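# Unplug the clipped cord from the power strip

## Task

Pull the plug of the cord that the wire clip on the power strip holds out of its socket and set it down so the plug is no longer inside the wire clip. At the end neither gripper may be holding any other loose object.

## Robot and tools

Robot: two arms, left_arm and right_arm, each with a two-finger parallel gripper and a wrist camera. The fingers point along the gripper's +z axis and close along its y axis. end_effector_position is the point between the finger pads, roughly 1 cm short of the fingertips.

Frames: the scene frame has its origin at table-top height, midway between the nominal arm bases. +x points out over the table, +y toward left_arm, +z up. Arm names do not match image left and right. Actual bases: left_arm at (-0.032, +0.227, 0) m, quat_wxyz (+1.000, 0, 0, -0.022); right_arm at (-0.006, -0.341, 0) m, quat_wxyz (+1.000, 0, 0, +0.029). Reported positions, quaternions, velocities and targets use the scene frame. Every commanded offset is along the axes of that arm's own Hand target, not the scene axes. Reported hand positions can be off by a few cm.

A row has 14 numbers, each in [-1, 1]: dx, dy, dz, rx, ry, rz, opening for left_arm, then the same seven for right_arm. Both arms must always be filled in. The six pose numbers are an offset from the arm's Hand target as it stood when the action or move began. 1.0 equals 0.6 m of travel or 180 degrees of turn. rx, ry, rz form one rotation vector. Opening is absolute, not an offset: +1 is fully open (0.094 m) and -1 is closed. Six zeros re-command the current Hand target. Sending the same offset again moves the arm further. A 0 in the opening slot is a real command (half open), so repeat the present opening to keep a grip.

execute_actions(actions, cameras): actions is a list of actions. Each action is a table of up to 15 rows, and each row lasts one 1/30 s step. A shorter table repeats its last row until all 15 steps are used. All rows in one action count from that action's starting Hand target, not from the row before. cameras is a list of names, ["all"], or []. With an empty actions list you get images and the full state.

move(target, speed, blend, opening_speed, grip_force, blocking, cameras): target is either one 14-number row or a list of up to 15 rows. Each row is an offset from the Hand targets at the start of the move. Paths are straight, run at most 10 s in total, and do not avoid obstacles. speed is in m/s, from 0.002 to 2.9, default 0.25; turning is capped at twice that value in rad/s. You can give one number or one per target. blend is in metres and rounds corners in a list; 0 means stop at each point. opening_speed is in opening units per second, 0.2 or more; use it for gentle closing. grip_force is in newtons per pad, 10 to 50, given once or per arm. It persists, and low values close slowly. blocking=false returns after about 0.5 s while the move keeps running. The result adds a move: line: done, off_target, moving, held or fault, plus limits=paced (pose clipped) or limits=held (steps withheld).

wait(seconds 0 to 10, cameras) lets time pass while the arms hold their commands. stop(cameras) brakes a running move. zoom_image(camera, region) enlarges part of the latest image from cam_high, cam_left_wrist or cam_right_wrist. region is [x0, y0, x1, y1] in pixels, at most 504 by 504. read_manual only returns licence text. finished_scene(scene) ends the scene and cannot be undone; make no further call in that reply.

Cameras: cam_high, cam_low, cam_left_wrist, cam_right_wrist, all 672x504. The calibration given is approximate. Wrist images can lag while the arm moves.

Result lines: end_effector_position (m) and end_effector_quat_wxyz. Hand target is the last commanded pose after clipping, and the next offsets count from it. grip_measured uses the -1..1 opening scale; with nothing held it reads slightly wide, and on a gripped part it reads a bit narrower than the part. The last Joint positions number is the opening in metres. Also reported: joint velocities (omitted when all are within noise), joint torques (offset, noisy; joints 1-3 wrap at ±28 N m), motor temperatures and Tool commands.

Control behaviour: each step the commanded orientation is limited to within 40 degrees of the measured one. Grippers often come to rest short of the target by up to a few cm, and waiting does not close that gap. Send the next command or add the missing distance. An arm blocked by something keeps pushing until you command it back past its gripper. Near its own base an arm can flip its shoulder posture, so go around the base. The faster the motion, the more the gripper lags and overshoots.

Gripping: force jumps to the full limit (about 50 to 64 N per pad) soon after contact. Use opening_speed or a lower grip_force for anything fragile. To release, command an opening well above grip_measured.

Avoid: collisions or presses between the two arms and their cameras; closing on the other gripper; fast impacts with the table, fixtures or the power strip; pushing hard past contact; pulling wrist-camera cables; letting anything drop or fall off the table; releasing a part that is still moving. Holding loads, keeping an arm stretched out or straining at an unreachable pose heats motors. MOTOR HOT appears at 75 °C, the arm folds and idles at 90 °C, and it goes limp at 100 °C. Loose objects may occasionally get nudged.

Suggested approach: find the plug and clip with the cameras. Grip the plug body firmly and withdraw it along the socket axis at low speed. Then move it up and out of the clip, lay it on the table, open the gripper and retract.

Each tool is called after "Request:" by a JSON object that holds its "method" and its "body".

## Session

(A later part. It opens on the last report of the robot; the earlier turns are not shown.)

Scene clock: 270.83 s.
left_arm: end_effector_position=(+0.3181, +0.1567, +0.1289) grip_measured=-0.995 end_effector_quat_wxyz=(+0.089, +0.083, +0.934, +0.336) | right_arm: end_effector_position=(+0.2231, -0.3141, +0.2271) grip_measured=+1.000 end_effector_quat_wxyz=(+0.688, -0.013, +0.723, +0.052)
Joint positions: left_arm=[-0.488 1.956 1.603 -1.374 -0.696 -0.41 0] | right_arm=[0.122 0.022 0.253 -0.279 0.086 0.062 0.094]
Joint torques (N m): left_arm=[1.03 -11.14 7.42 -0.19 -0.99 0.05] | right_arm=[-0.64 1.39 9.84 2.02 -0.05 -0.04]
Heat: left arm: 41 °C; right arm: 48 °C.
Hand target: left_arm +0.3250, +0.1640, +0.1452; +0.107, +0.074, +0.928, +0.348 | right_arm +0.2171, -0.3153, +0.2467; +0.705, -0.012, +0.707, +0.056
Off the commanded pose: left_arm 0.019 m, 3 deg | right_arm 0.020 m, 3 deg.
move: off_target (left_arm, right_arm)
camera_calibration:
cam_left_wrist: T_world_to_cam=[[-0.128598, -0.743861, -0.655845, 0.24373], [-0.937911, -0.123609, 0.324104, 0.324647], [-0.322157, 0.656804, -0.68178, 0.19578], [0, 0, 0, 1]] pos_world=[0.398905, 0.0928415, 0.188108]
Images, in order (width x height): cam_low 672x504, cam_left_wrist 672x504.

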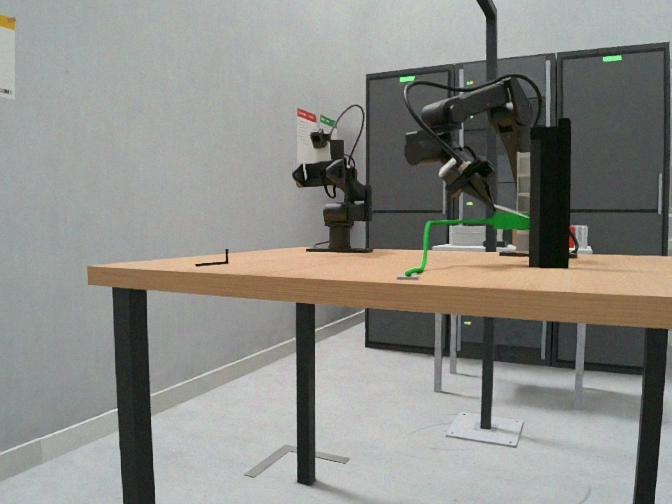

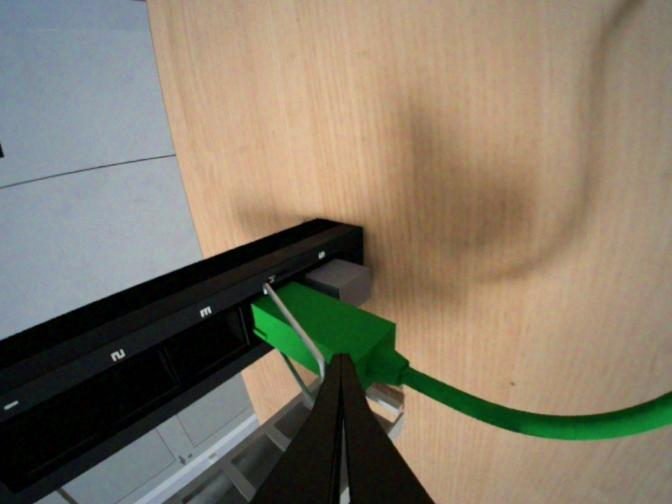

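Request:
{"method": "move", "body": {"target": [[-0.0018,0.0308,-0.0082,0,0,0,-1, 0,0,0,0,0,0,1],[-0.0028,0.0617,-0.014,0,0,0,-1, 0,0,0,0,0,0,1]], "speed": 0.05, "blend": [0.005,0], "cameras": ["cam_low","cam_left_wrist"]}}

Request:
{"method": "zoom_image", "body": {"camera": "cam_left_wrist", "region": [240, 240, 420, 420]}}

Request:
{"method": "zoom_image", "body": {"camera": "cam_low", "region": [470, 165, 540, 235]}}

Scene clock: 281.30 s.
left_arm: end_effector_position=(+0.3206, +0.1818, +0.1554) grip_measured=-0.995 end_effector_quat_wxyz=(+0.078, +0.086, +0.931, +0.346) | right_arm: end_effector_position=(+0.2231, -0.3141, +0.2271) grip_measured=+1.000 end_effector_quat_wxyz=(+0.688, -0.013, +0.723, +0.052)
Joint positions: left_arm=[-0.426 1.921 1.654 -1.44 -0.714 -0.335 0] | right_arm=[0.122 0.022 0.253 -0.279 0.086 0.062 0.094]
Joint torques (N m): left_arm=[0.58 -12.49 7.9 -0.03 -0.85 0.05] | right_arm=[-0.58 1.37 9.81 2.02 -0.06 -0.02]
Heat: left arm: 43 °C; right arm: 48 °C.
Hand target: left_arm +0.3269, +0.1859, +0.1761; +0.107, +0.074, +0.928, +0.348 | right_arm +0.2171, -0.3153, +0.2467; +0.705, -0.012, +0.707, +0.056
Off the commanded pose: left_arm 0.022 m, 4 deg | right_arm 0.021 m, 3 deg.
move: off_target (left_arm, right_arm)
camera_calibration:
cam_left_wrist: T_world_to_cam=[[-0.139779, -0.729963, -0.669041, 0.283264], [-0.93098, -0.133247, 0.339885, 0.318457], [-0.337251, 0.670372, -0.660956, 0.197313], [0, 0, 0, 1]] pos_world=[0.402615, 0.116933, 0.211692]
Images, in order (width x height): cam_low 672x504, cam_left_wrist 672x504.

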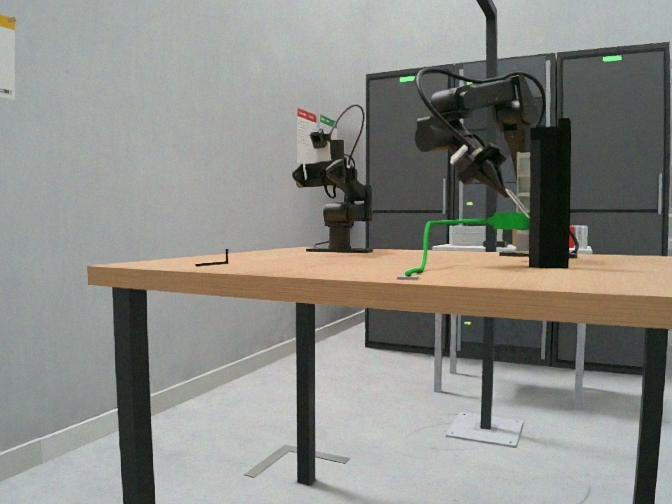

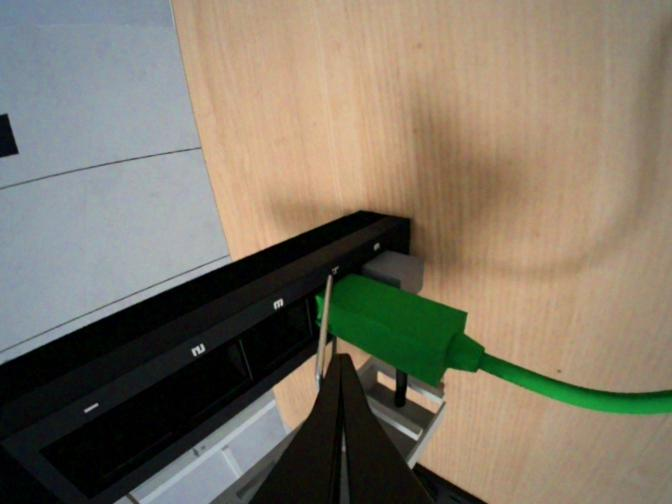

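Scaled by 2.800 from the camera's 672x504 image, which has a finer 960x720 frame.

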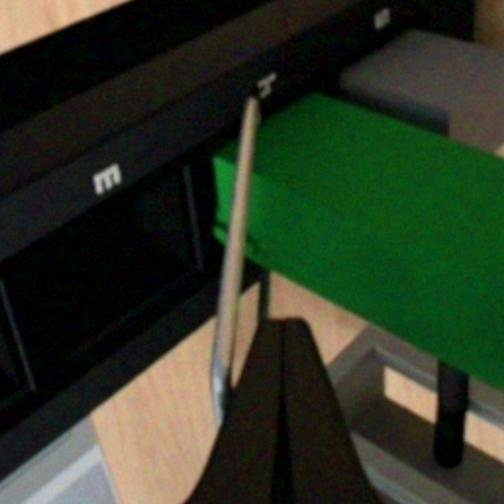

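Scaled by 7.200 from the camera's 672x504 image, which has a finer 960x720 frame.

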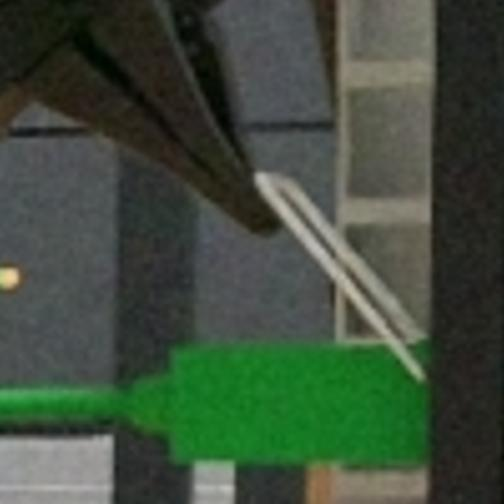

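Request:
{"method": "move", "body": {"target": [[0.0018,0.0363,0.0053,0,0,0,-1, 0,0,0,0,0,0,1],[0.006,0.0673,0.0187,0,0,0,-1, 0,0,0,0,0,0,1]], "speed": 0.05, "blend": [0.005,0], "cameras": ["cam_low","cam_left_wrist","cam_high"]}}

Request:
{"method": "zoom_image", "body": {"camera": "cam_left_wrist", "region": [240, 240, 420, 420]}}

Request:
{"method": "zoom_image", "body": {"camera": "cam_low", "region": [470, 165, 540, 235]}}

Scene clock: 288.23 s.
left_arm: end_effector_position=(+0.3245, +0.2191, +0.1790) grip_measured=-0.995 end_effector_quat_wxyz=(+0.080, +0.086, +0.932, +0.343) | right_arm: end_effector_position=(+0.2231, -0.3141, +0.2271) grip_measured=+1.000 end_effector_quat_wxyz=(+0.688, -0.013, +0.723, +0.052)
Joint positions: left_arm=[-0.321 1.846 1.654 -1.418 -0.719 -0.195 0] | right_arm=[0.122 0.022 0.253 -0.279 0.086 0.062 0.094]
Joint torques (N m): left_arm=[0.58 -12 6.01 0.32 -0.8 0.04] | right_arm=[-0.62 1.43 9.78 2.03 -0.06 -0.03]
Heat: left arm: 44 °C; right arm: 48 °C.
Hand target: left_arm +0.3288, +0.2239, +0.1941; +0.107, +0.074, +0.928, +0.348 | right_arm +0.2171, -0.3153, +0.2467; +0.705, -0.012, +0.707, +0.056
Off the commanded pose: left_arm 0.016 m, 3 deg | right_arm 0.021 m, 3 deg.
move: off_target (left_arm, right_arm)
camera_calibration:
cam_left_wrist: T_world_to_cam=[[-0.138701, -0.733906, -0.66494, 0.326648], [-0.931831, -0.13064, 0.338563, 0.319079], [-0.335341, 0.66657, -0.665756, 0.190195], [0, 0, 0, 1]] pos_world=[0.406414, 0.154635, 0.235797]
Images, in order (width x height): cam_high 672x504, cam_low 672x504, cam_left_wrist 672x504.

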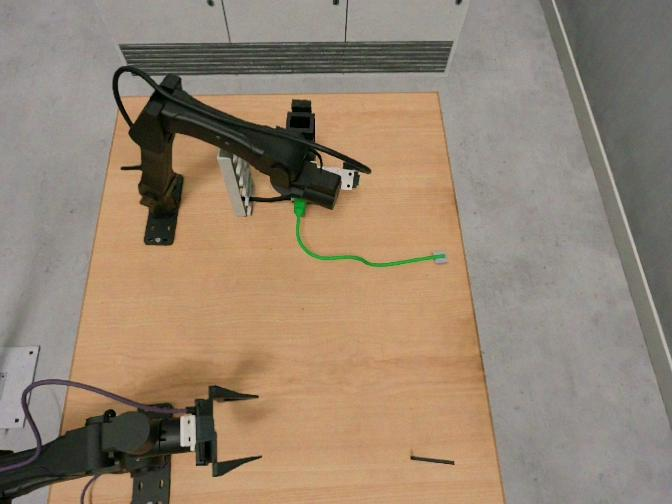

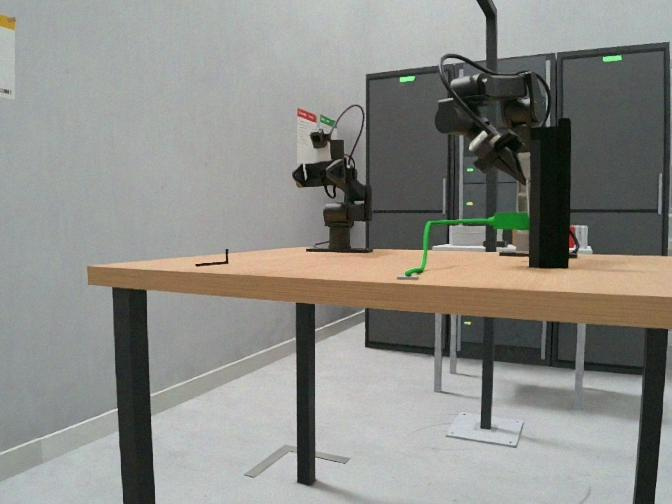

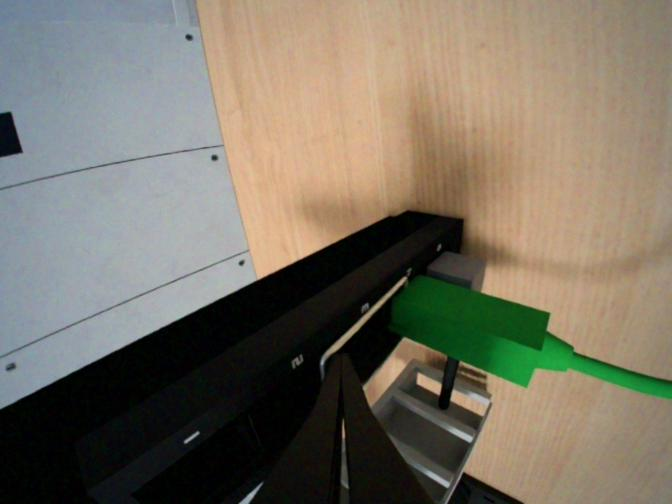

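Scaled by 2.800 from the camera's 672x504 image, which has a finer 960x720 frame.

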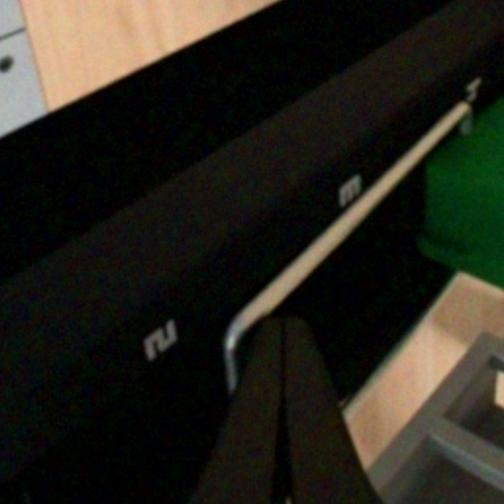

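Scaled by 7.200 from the camera's 672x504 image, which has a finer 960x720 frame.

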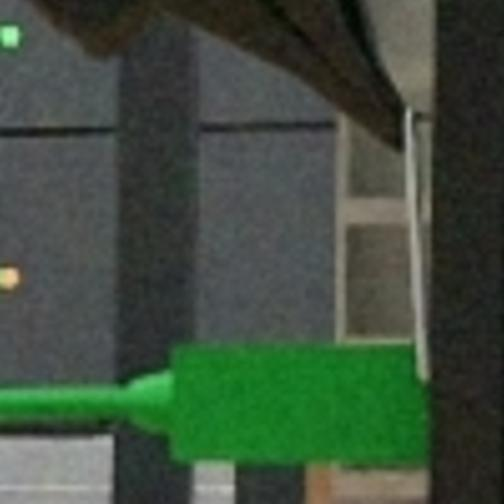

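Request:
{"method": "move", "body": {"target": [0.0021,0.0075,0.0063,0,0,0,-1, 0,0,0,0,0,0,1], "speed": 0.04, "cameras": ["cam_low","cam_left_wrist"]}}

Request:
{"method": "zoom_image", "body": {"camera": "cam_low", "region": [470, 165, 540, 235]}}

Scene clock: 292.67 s.
left_arm: end_effector_position=(+0.3264, +0.2216, +0.1816) grip_measured=-0.995 end_effector_quat_wxyz=(+0.084, +0.088, +0.933, +0.339) | right_arm: end_effector_position=(+0.2231, -0.3141, +0.2271) grip_measured=+1.000 end_effector_quat_wxyz=(+0.688, -0.013, +0.723, +0.052)
Joint positions: left_arm=[-0.31 1.836 1.654 -1.404 -0.714 -0.172 0] | right_arm=[0.122 0.022 0.253 -0.279 0.086 0.062 0.094]
Joint torques (N m): left_arm=[0.99 -11.84 4.94 0.37 -0.87 0.07] | right_arm=[-0.58 1.42 9.83 2.03 -0.06 -0.04]
Heat: left arm: 44 °C; right arm: 48 °C.
Hand target: left_arm +0.3288, +0.2298, +0.1941; +0.107, +0.074, +0.928, +0.348 | right_arm +0.2171, -0.3153, +0.2467; +0.705, -0.012, +0.707, +0.056
Off the commanded pose: left_arm 0.015 m, 3 deg | right_arm 0.021 m, 3 deg.
move: off_target (left_arm, right_arm)
camera_calibration:
cam_left_wrist: T_world_to_cam=[[-0.139325, -0.738158, -0.660084, 0.330581], [-0.934755, -0.121972, 0.333699, 0.320205], [-0.326835, 0.66351, -0.673004, 0.190108], [0, 0, 0, 1]] pos_world=[0.407506, 0.156939, 0.239303]
Images, in order (width x height): cam_low 672x504, cam_left_wrist 672x504.

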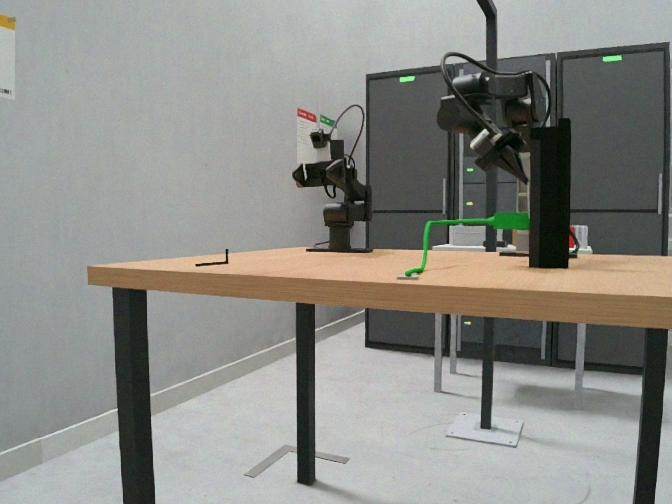

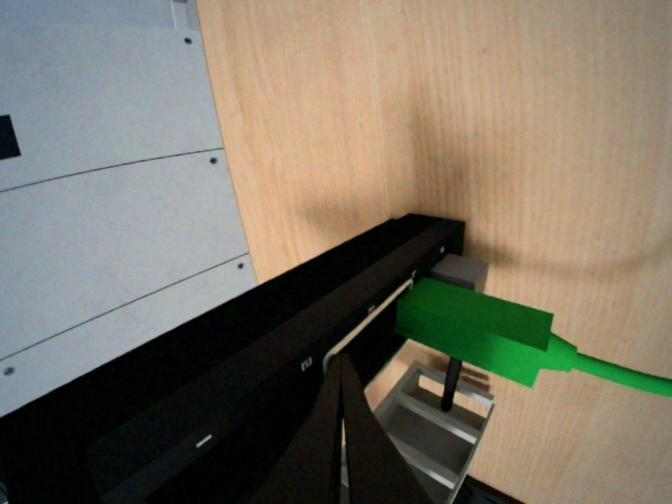

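Scaled by 7.200 from the camera's 672x504 image, which has a finer 960x720 frame.

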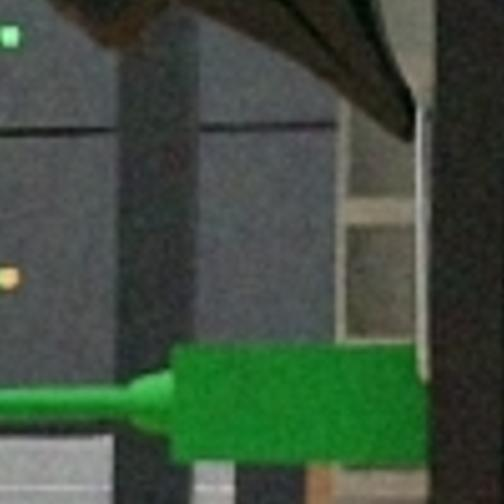

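Request:
{"method": "move", "body": {"target": [[-0.0142,-0.0773,-0.0622,0,0,0,-1, 0,0,0,0,0,0,1],[0.0015,-0.2198,-0.1098,0.1842,-0.0859,0.4634,-1, 0,0,0,0,0,0,1],[0.0015,-0.2198,-0.1098,0.1842,-0.0859,0.4634,1, 0,0,0,0,0,0,1]], "speed": [0.1,0.2,0.2], "blend": [0.015,0,0], "cameras": ["cam_low","cam_left_wrist","cam_high"]}}

Request:
{"method": "zoom_image", "body": {"camera": "cam_left_wrist", "region": [200, 280, 480, 504]}}

Request:
{"method": "zoom_image", "body": {"camera": "cam_low", "region": [440, 150, 540, 240]}}

Request:
{"method": "zoom_image", "body": {"camera": "cam_high", "region": [260, 150, 340, 230]}}

Scene clock: 332.27 s.
left_arm: end_effector_position=(+0.2995, +0.0914, +0.1524) grip_measured=+0.998 end_effector_quat_wxyz=(-0.063, +0.728, +0.679, +0.070) | right_arm: end_effector_position=(+0.2231, -0.3141, +0.2270) grip_measured=+1.000 end_effector_quat_wxyz=(+0.688, -0.013, +0.724, +0.052)
Joint positions: left_arm=[-0.435 1.982 1.897 -1.559 -0.174 1.155 0.094] | right_arm=[0.122 0.022 0.253 -0.279 0.086 0.062 0.094]
Joint torques (N m): left_arm=[0.46 -8.73 7.64 -0.08 -0.01 0.19] | right_arm=[-0.59 1.44 9.83 2.02 -0.06 -0.04]
Heat: left arm: 43 °C; right arm: 49 °C.
Hand target: left_arm +0.3031, +0.0902, +0.1549; -0.060, +0.729, +0.679, +0.064 | right_arm +0.2171, -0.3153, +0.2466; +0.705, -0.012, +0.707, +0.056
Off the commanded pose: left_arm 0.005 m, 1 deg | right_arm 0.021 m, 3 deg.
joint sent to its limit (left arm) — joint 4 (wrist pitch), lower limit. The joint targets still meet the commanded pose.
move: off_target (right_arm)
camera_calibration:
cam_left_wrist: T_world_to_cam=[[-0.99422, 0.107086, -0.00765296, 0.29089], [0.0734298, 0.730286, 0.679184, -0.143583], [0.0783198, 0.674696, -0.733928, 0.134986], [0, 0, 0, 1]] pos_world=[0.28918, -0.0173675, 0.198815]
Images, in order (width x height): cam_high 672x504, cam_low 672x504, cam_left_wrist 672x504.

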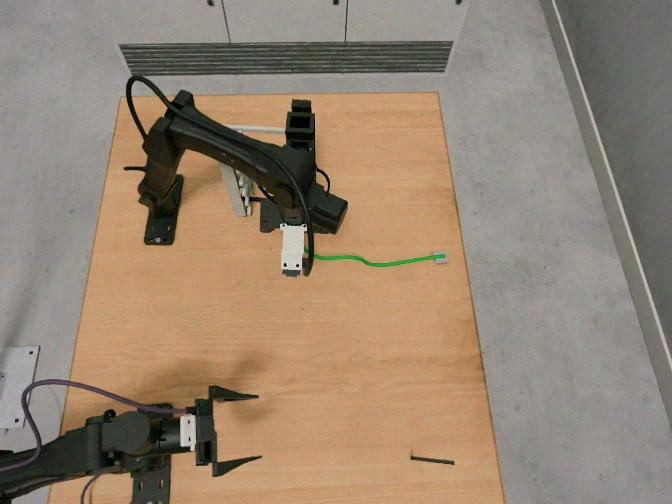

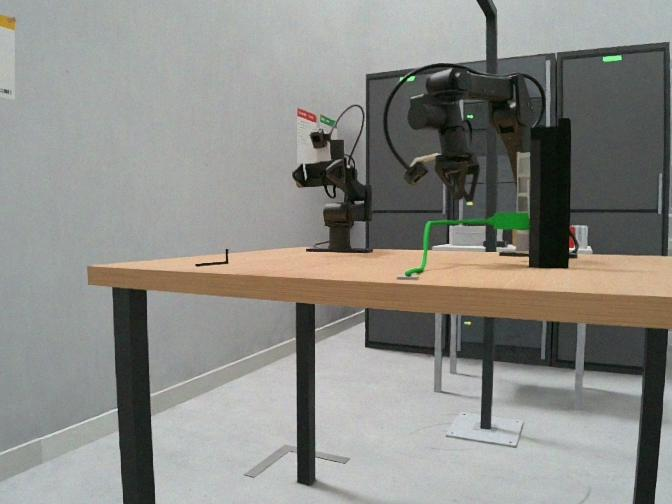

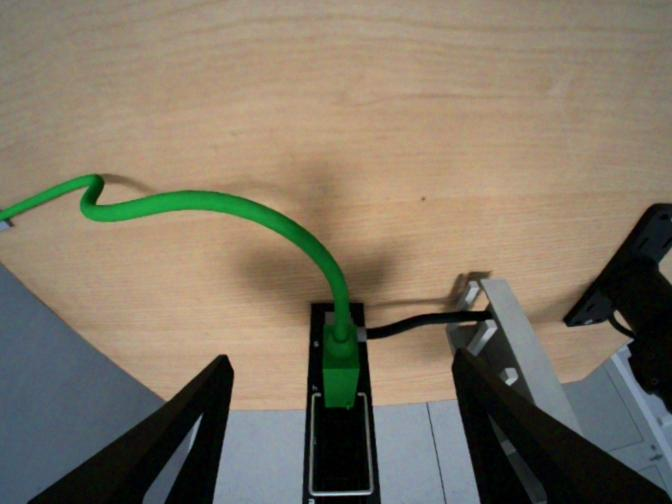

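Scaled by 1.800 from the camera's 672x504 image, which has a finer 960x720 frame.

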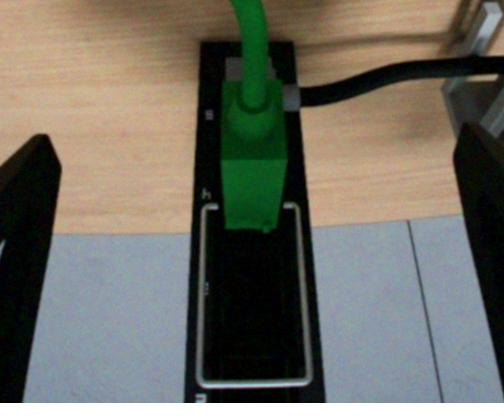

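Scaled by 5.040 from the camera's 672x504 image, which has a finer 960x720 frame.

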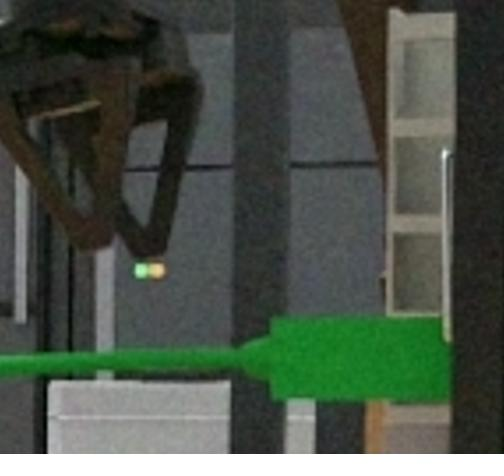

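Scaled by 6.300 from the camera's 672x504 image, which has a finer 960x720 frame.

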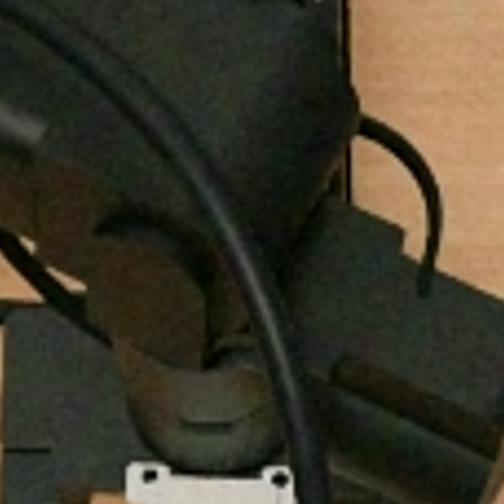

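Request:
{"method": "move", "body": {"target": [0.1373,0.0025,0.0368,0,0,0,1, 0,0,0,0,0,0,1], "speed": 0.12, "cameras": ["cam_low","cam_left_wrist"]}}

Request:
{"method": "zoom_image", "body": {"camera": "cam_left_wrist", "region": [200, 250, 480, 480]}}

Request:
{"method": "zoom_image", "body": {"camera": "cam_low", "region": [440, 150, 540, 240]}}

Scene clock: 347.30 s.
left_arm: end_effector_position=(+0.3130, +0.1744, +0.1406) grip_measured=+0.998 end_effector_quat_wxyz=(-0.070, +0.725, +0.682, +0.059) | right_arm: end_effector_position=(+0.2231, -0.3141, +0.2270) grip_measured=+1.000 end_effector_quat_wxyz=(+0.688, -0.013, +0.724, +0.052)
Joint positions: left_arm=[-0.201 1.918 1.761 -1.47 -0.175 1.383 0.094] | right_arm=[0.122 0.022 0.253 -0.279 0.086 0.062 0.094]
Joint torques (N m): left_arm=[-0.09 -12.56 4.3 0.15 -0.11 0.11] | right_arm=[-0.61 1.44 9.8 2.03 -0.06 -0.03]
Motor temperatures (°C): left_arm=[24 37 44 24 28 27 24] | right_arm=[24 27 49 44 26 23 24]
Heat: left arm: 44 °C; right arm: 49 °C.
Hand target: left_arm +0.3105, +0.1748, +0.1476; -0.060, +0.729, +0.679, +0.064 | right_arm +0.2171, -0.3153, +0.2467; +0.705, -0.012, +0.707, +0.056
Off the commanded pose: left_arm 0.007 m, 1 deg | right_arm 0.021 m, 3 deg.
move: off_target (right_arm)
camera_calibration:
cam_left_wrist: T_world_to_cam=[[-0.995088, 0.097597, 0.0165661, 0.29389], [0.0832133, 0.734028, 0.674002, -0.200076], [0.0536205, 0.67207, -0.738544, 0.0781859], [0, 0, 0, 1]] pos_world=[0.304903, 0.0656322, 0.187727]
Images, in order (width x height): cam_low 672x504, cam_left_wrist 672x504.

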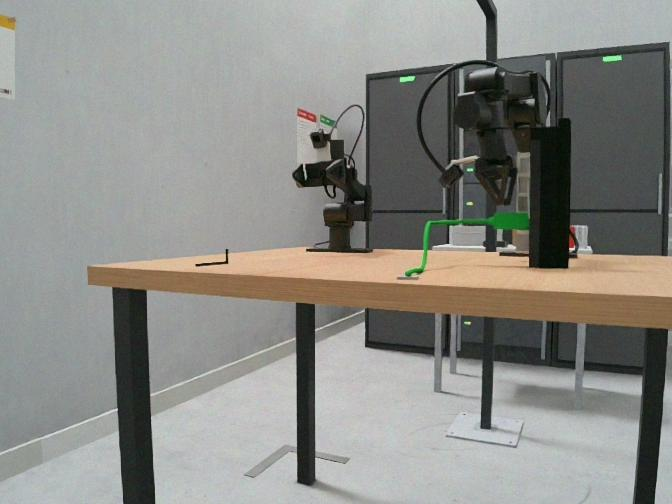

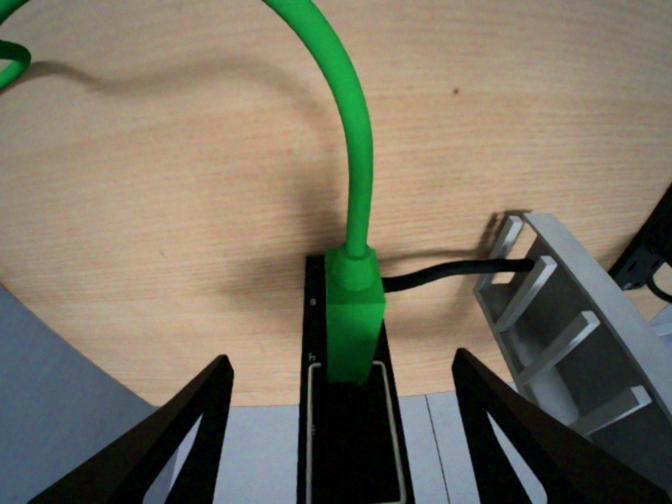

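Scaled by 1.800 from the camera's 672x504 image, which has a finer 960x720 frame.

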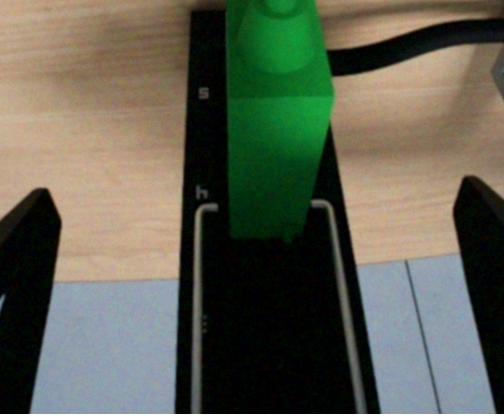

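Scaled by 5.040 from the camera's 672x504 image, which has a finer 960x720 frame.

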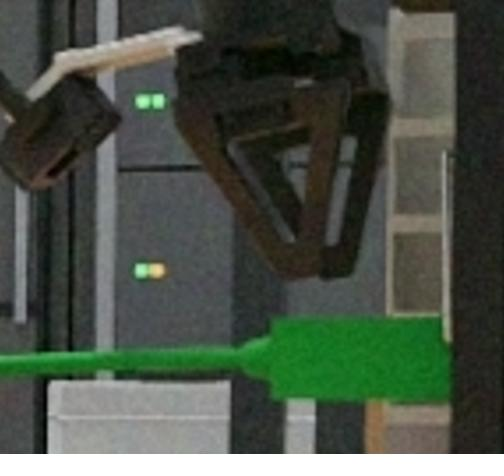

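Request:
{"method": "move", "body": {"target": [0.0042,-0.0133,0.0728,0,0,0.0117,1, 0,0,0,0,0,0,1], "speed": 0.08, "cameras": ["cam_low","cam_left_wrist"]}}

Request:
{"method": "zoom_image", "body": {"camera": "cam_left_wrist", "region": [200, 280, 480, 504]}}

Request:
{"method": "zoom_image", "body": {"camera": "cam_low", "region": [440, 150, 540, 240]}}

Scene clock: 361.87 s.
left_arm: end_effector_position=(+0.3047, +0.1832, +0.0986) grip_measured=+0.998 end_effector_quat_wxyz=(-0.071, +0.740, +0.667, +0.057) | right_arm: end_effector_position=(+0.2231, -0.3141, +0.2270) grip_measured=+1.000 end_effector_quat_wxyz=(+0.688, -0.013, +0.724, +0.052)
Joint positions: left_arm=[-0.181 1.875 1.538 -1.284 -0.175 1.445 0.094] | right_arm=[0.122 0.022 0.253 -0.279 0.086 0.062 0.094]
Joint torques (N m): left_arm=[0.68 -11.95 4.22 0.21 -0.1 0.16] | right_arm=[-0.61 1.4 9.84 2.02 -0.06 -0.03]
Heat: left arm: 43 °C; right arm: 50 °C.
Hand target: left_arm +0.3032, +0.1853, +0.1050; -0.061, +0.741, +0.666, +0.062 | right_arm +0.2171, -0.3153, +0.2467; +0.705, -0.012, +0.707, +0.056
Off the commanded pose: left_arm 0.007 m, 1 deg | right_arm 0.021 m, 3 deg.
move: off_target (right_arm)
camera_calibration:
cam_left_wrist: T_world_to_cam=[[-0.990035, 0.139027, 0.0223987, 0.275679], [0.117868, 0.731095, 0.672018, -0.187456], [0.0770528, 0.667961, -0.740196, 0.0354375], [0, 0, 0, 1]] pos_world=[0.292297, 0.0750505, 0.14603]
Images, in order (width x height): cam_low 672x504, cam_left_wrist 672x504.

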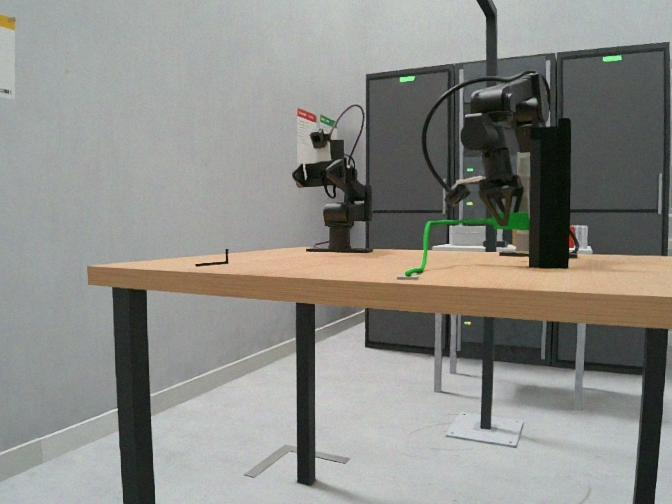

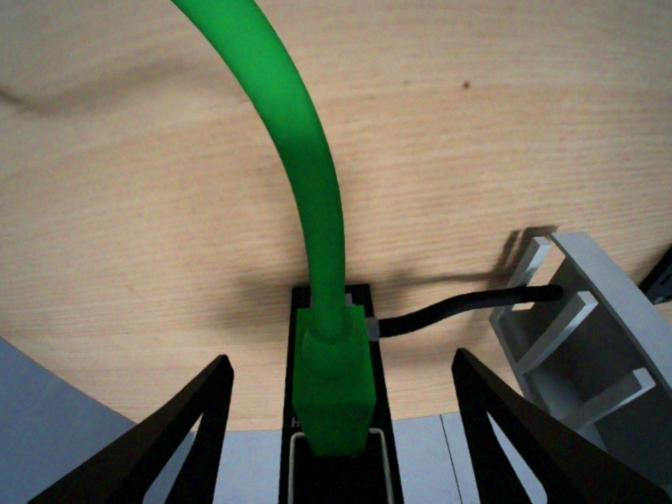

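Scaled by 1.800 from the camera's 672x504 image, which has a finer 960x720 frame.

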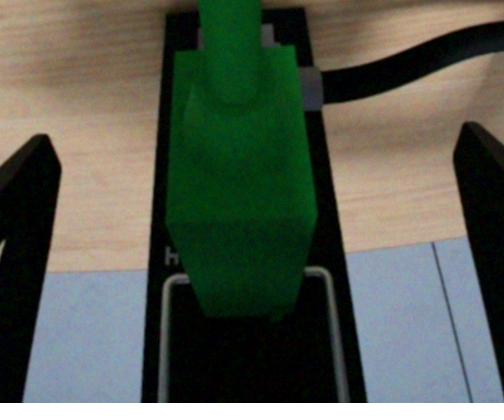

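Scaled by 5.040 from the camera's 672x504 image, which has a finer 960x720 frame.

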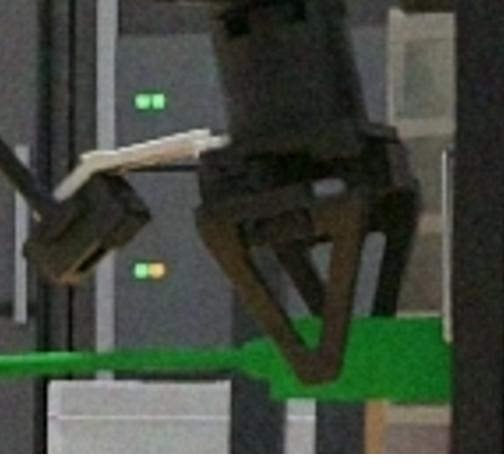

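Request:
{"method": "move", "body": {"target": [0,0.005,0,0,0,0,-0.75, 0,0,0,0,0,0,1], "opening_speed": 0.6, "cameras": ["cam_low","cam_left_wrist"]}}

Request:
{"method": "zoom_image", "body": {"camera": "cam_left_wrist", "region": [200, 280, 480, 504]}}

Request:
{"method": "zoom_image", "body": {"camera": "cam_low", "region": [440, 150, 540, 240]}}

Scene clock: 373.10 s.
left_arm: end_effector_position=(+0.3074, +0.1829, +0.0985) grip_measured=-0.512 end_effector_quat_wxyz=(-0.067, +0.741, +0.665, +0.061) | right_arm: end_effector_position=(+0.2231, -0.3141, +0.2270) grip_measured=+1.000 end_effector_quat_wxyz=(+0.688, -0.013, +0.724, +0.052)
Joint positions: left_arm=[-0.181 1.875 1.538 -1.273 -0.177 1.45 0.023] | right_arm=[0.122 0.022 0.253 -0.279 0.086 0.062 0.094]
Joint torques (N m): left_arm=[0.46 -11.03 5.22 0.09 -0.15 0.17] | right_arm=[-0.58 1.43 9.8 2.02 -0.07 -0.02]
Heat: left arm: 42 °C; right arm: 50 °C.
Hand target: left_arm +0.3062, +0.1851, +0.1050; -0.061, +0.741, +0.666, +0.062 | right_arm +0.2171, -0.3153, +0.2467; +0.705, -0.012, +0.707, +0.056
Off the commanded pose: left_arm 0.007 m, 1 deg | right_arm 0.021 m, 3 deg.
move: off_target (right_arm)
camera_calibration:
cam_left_wrist: T_world_to_cam=[[-0.989501, 0.144013, 0.0121674, 0.278345], [0.114685, 0.731169, 0.672488, -0.186579], [0.0879507, 0.666823, -0.740008, 0.0322159], [0, 0, 0, 1]] pos_world=[0.293987, 0.0748533, 0.145926]
Images, in order (width x height): cam_low 672x504, cam_left_wrist 672x504.

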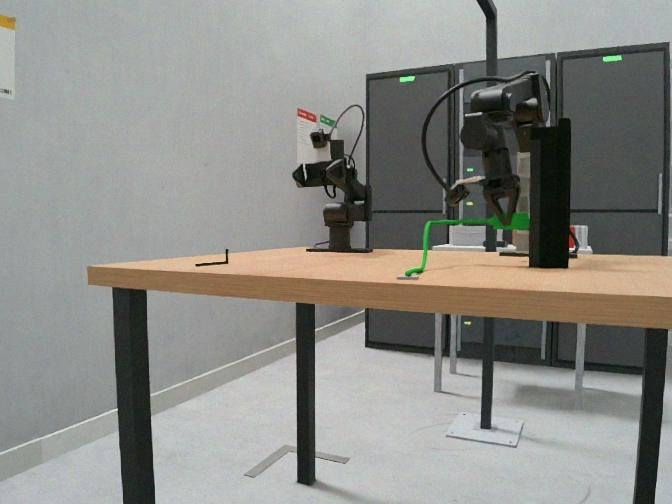

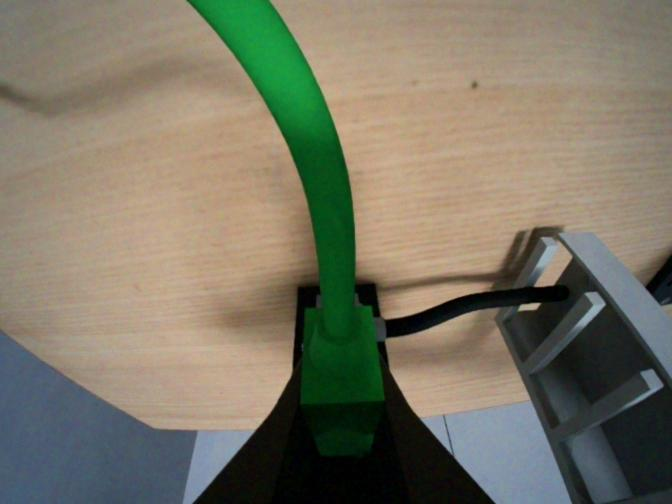

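Scaled by 1.800 from the camera's 672x504 image, which has a finer 960x720 frame.

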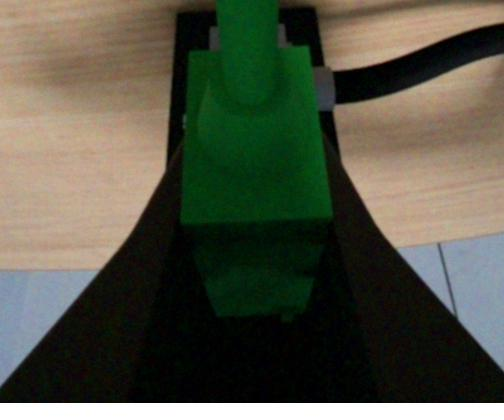

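Scaled by 5.040 from the camera's 672x504 image, which has a finer 960x720 frame.

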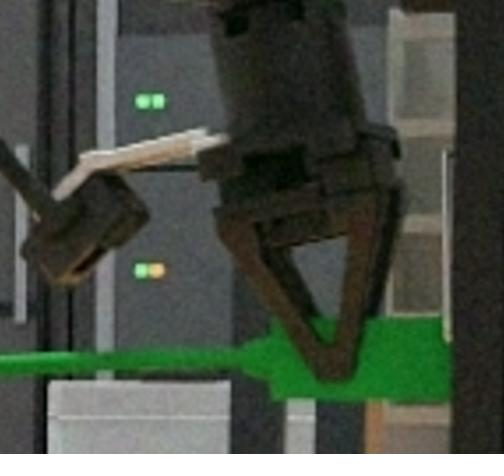

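Request:
{"method": "move", "body": {"target": [-0.0821,0,-0.0145,0,-0.0333,0,-0.75, 0,0,0,0,0,0,1], "speed": 0.05, "cameras": ["cam_low"]}}

Request:
{"method": "zoom_image", "body": {"camera": "cam_low", "region": [440, 150, 540, 240]}}

Scene clock: 389.93 s.
left_arm: end_effector_position=(+0.3073, +0.1794, +0.0984) grip_measured=-0.513 end_effector_quat_wxyz=(-0.072, +0.734, +0.672, +0.071) | right_arm: end_effector_position=(+0.2231, -0.3140, +0.2270) grip_measured=+1.000 end_effector_quat_wxyz=(+0.688, -0.013, +0.724, +0.053)
Joint positions: left_arm=[-0.202 1.878 1.538 -1.273 -0.198 1.409 0.023] | right_arm=[0.122 0.022 0.253 -0.279 0.086 0.062 0.094]
Joint torques (N m): left_arm=[-4.53 -10.03 7.66 -0.01 1.39 -0.35] | right_arm=[-0.62 1.43 9.81 2.03 -0.05 -0.05]
Heat: left arm: 42 °C; right arm: 50 °C.
Hand target: left_arm +0.3008, +0.1353, +0.1050; -0.026, +0.743, +0.668, +0.024 | right_arm +0.2171, -0.3152, +0.2467; +0.705, -0.012, +0.707, +0.056
Off the commanded pose: left_arm 0.045 m, 8 deg | right_arm 0.021 m, 3 deg.
move: off_target (left_arm, right_arm)
Images, in order (width x height): cam_low 672x504.

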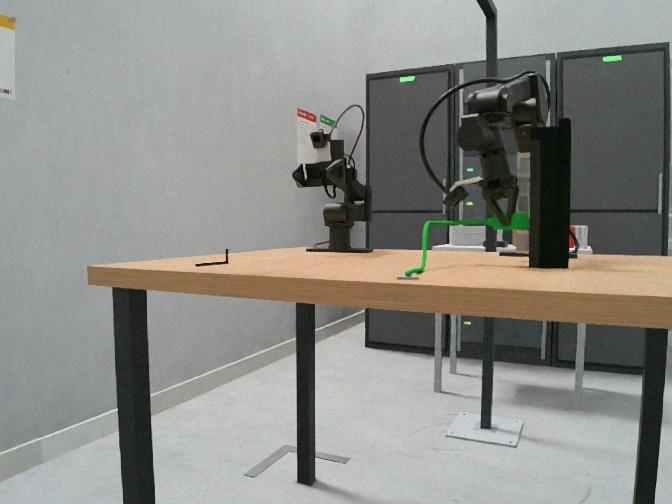

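Scaled by 5.040 from the camera's 672x504 image, which has a finer 960x720 frame.

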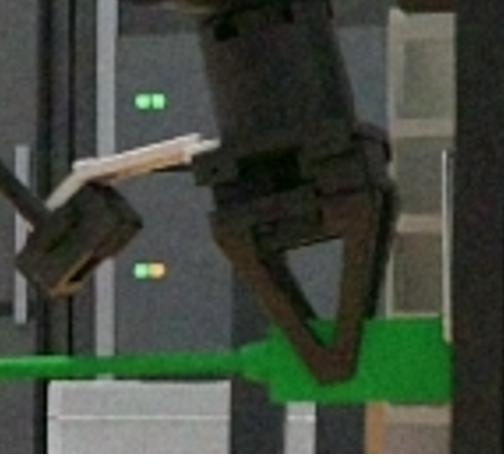

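Request:
{"method": "move", "body": {"target": [-0.0416,0,-0.003,0,-0.0222,0,-0.75, 0,0,0,0,0,0,1], "speed": 0.04, "cameras": ["cam_low"]}}

Request:
{"method": "zoom_image", "body": {"camera": "cam_low", "region": [420, 150, 540, 250]}}

Scene clock: 394.97 s.
left_arm: end_effector_position=(+0.3073, +0.1781, +0.0978) grip_measured=-0.513 end_effector_quat_wxyz=(-0.075, +0.731, +0.674, +0.077) | right_arm: end_effector_position=(+0.2231, -0.3140, +0.2270) grip_measured=+1.000 end_effector_quat_wxyz=(+0.688, -0.013, +0.724, +0.053)
Joint positions: left_arm=[-0.213 1.882 1.538 -1.273 -0.211 1.39 0.023] | right_arm=[0.122 0.022 0.253 -0.279 0.086 0.062 0.094]
Joint torques (N m): left_arm=[-6.39 -10.43 8.57 -0.06 2.21 -0.37] | right_arm=[-0.62 1.43 9.83 2.03 -0.06 -0.03]
Heat: left arm: 43 °C; right arm: 50 °C.
Hand target: left_arm +0.2982, +0.1105, +0.1050; -0.003, +0.744, +0.668, -0.002 | right_arm +0.2171, -0.3152, +0.2467; +0.705, -0.012, +0.707, +0.056
Off the commanded pose: left_arm 0.069 m, 12 deg | right_arm 0.021 m, 3 deg.
move: off_target (left_arm, right_arm)
Images, in order (width x height): cam_low 672x504.

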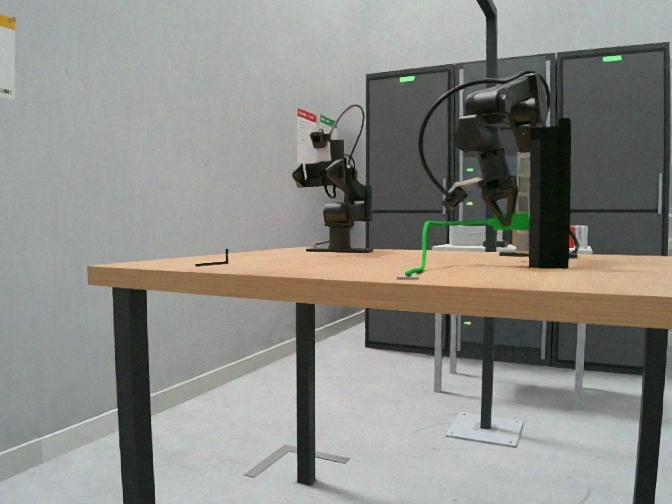

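Scaled by 4.200 from the camera's 672x504 image, which has a finer 960x720 frame.

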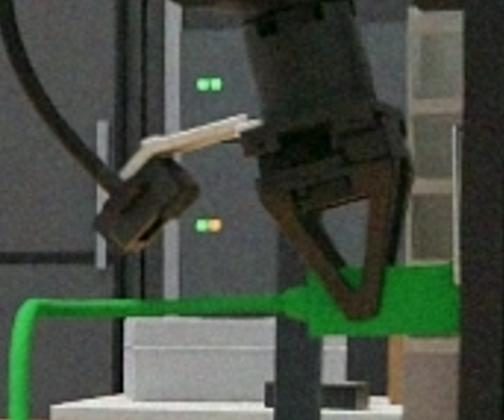

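Request:
{"method": "move", "body": {"target": [-0.0334,0,0,0,-0.0111,0,-0.75, 0,0,0,0,0,0,1], "speed": 0.04, "cameras": ["cam_low"]}}

Request:
{"method": "zoom_image", "body": {"camera": "cam_low", "region": [400, 150, 560, 280]}}

Scene clock: 398.87 s.
left_arm: end_effector_position=(+0.2916, +0.0980, +0.0991) grip_measured=-0.514 end_effector_quat_wxyz=(-0.007, +0.743, +0.669, -0.005) | right_arm: end_effector_position=(+0.2231, -0.3140, +0.2270) grip_measured=+1.000 end_effector_quat_wxyz=(+0.688, -0.013, +0.724, +0.053)
Joint positions: left_arm=[-0.337 1.884 1.564 -1.269 0.002 1.295 0.023] | right_arm=[0.122 0.022 0.253 -0.279 0.086 0.062 0.094]
Joint torques (N m): left_arm=[0.05 -8.81 7.84 0.12 0.32 0.09] | right_arm=[-0.59 1.37 9.81 2.03 -0.06 -0.04]
Heat: left arm: 43 °C; right arm: 50 °C.
Hand target: left_arm +0.2961, +0.0906, +0.1051; +0.009, +0.744, +0.669, -0.015 | right_arm +0.2171, -0.3152, +0.2467; +0.705, -0.012, +0.707, +0.056
Off the commanded pose: left_arm 0.010 m, 2 deg | right_arm 0.021 m, 3 deg.
move: off_target (right_arm)
Images, in order (width x height): cam_low 672x504.

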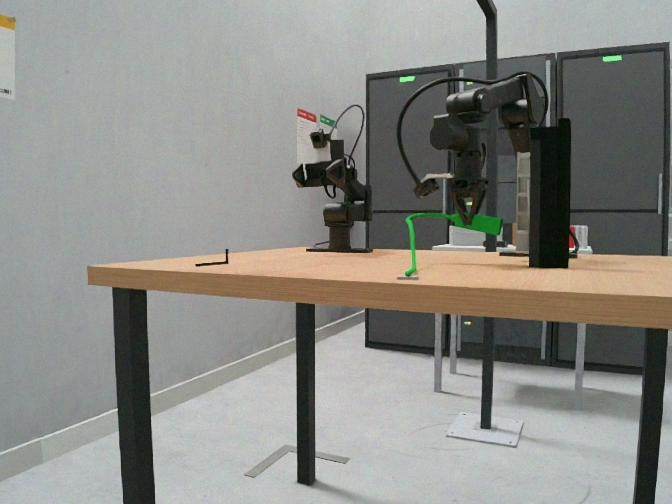

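Scaled by 3.150 from the camera's 672x504 image, which has a finer 960x720 frame.

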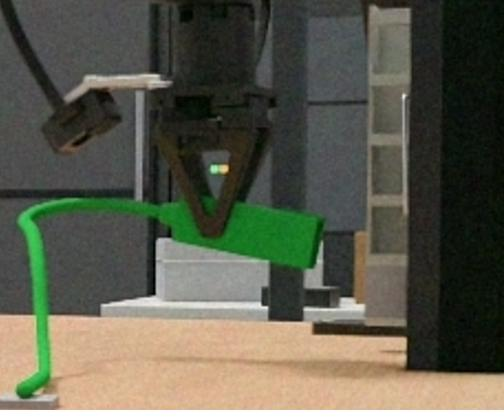

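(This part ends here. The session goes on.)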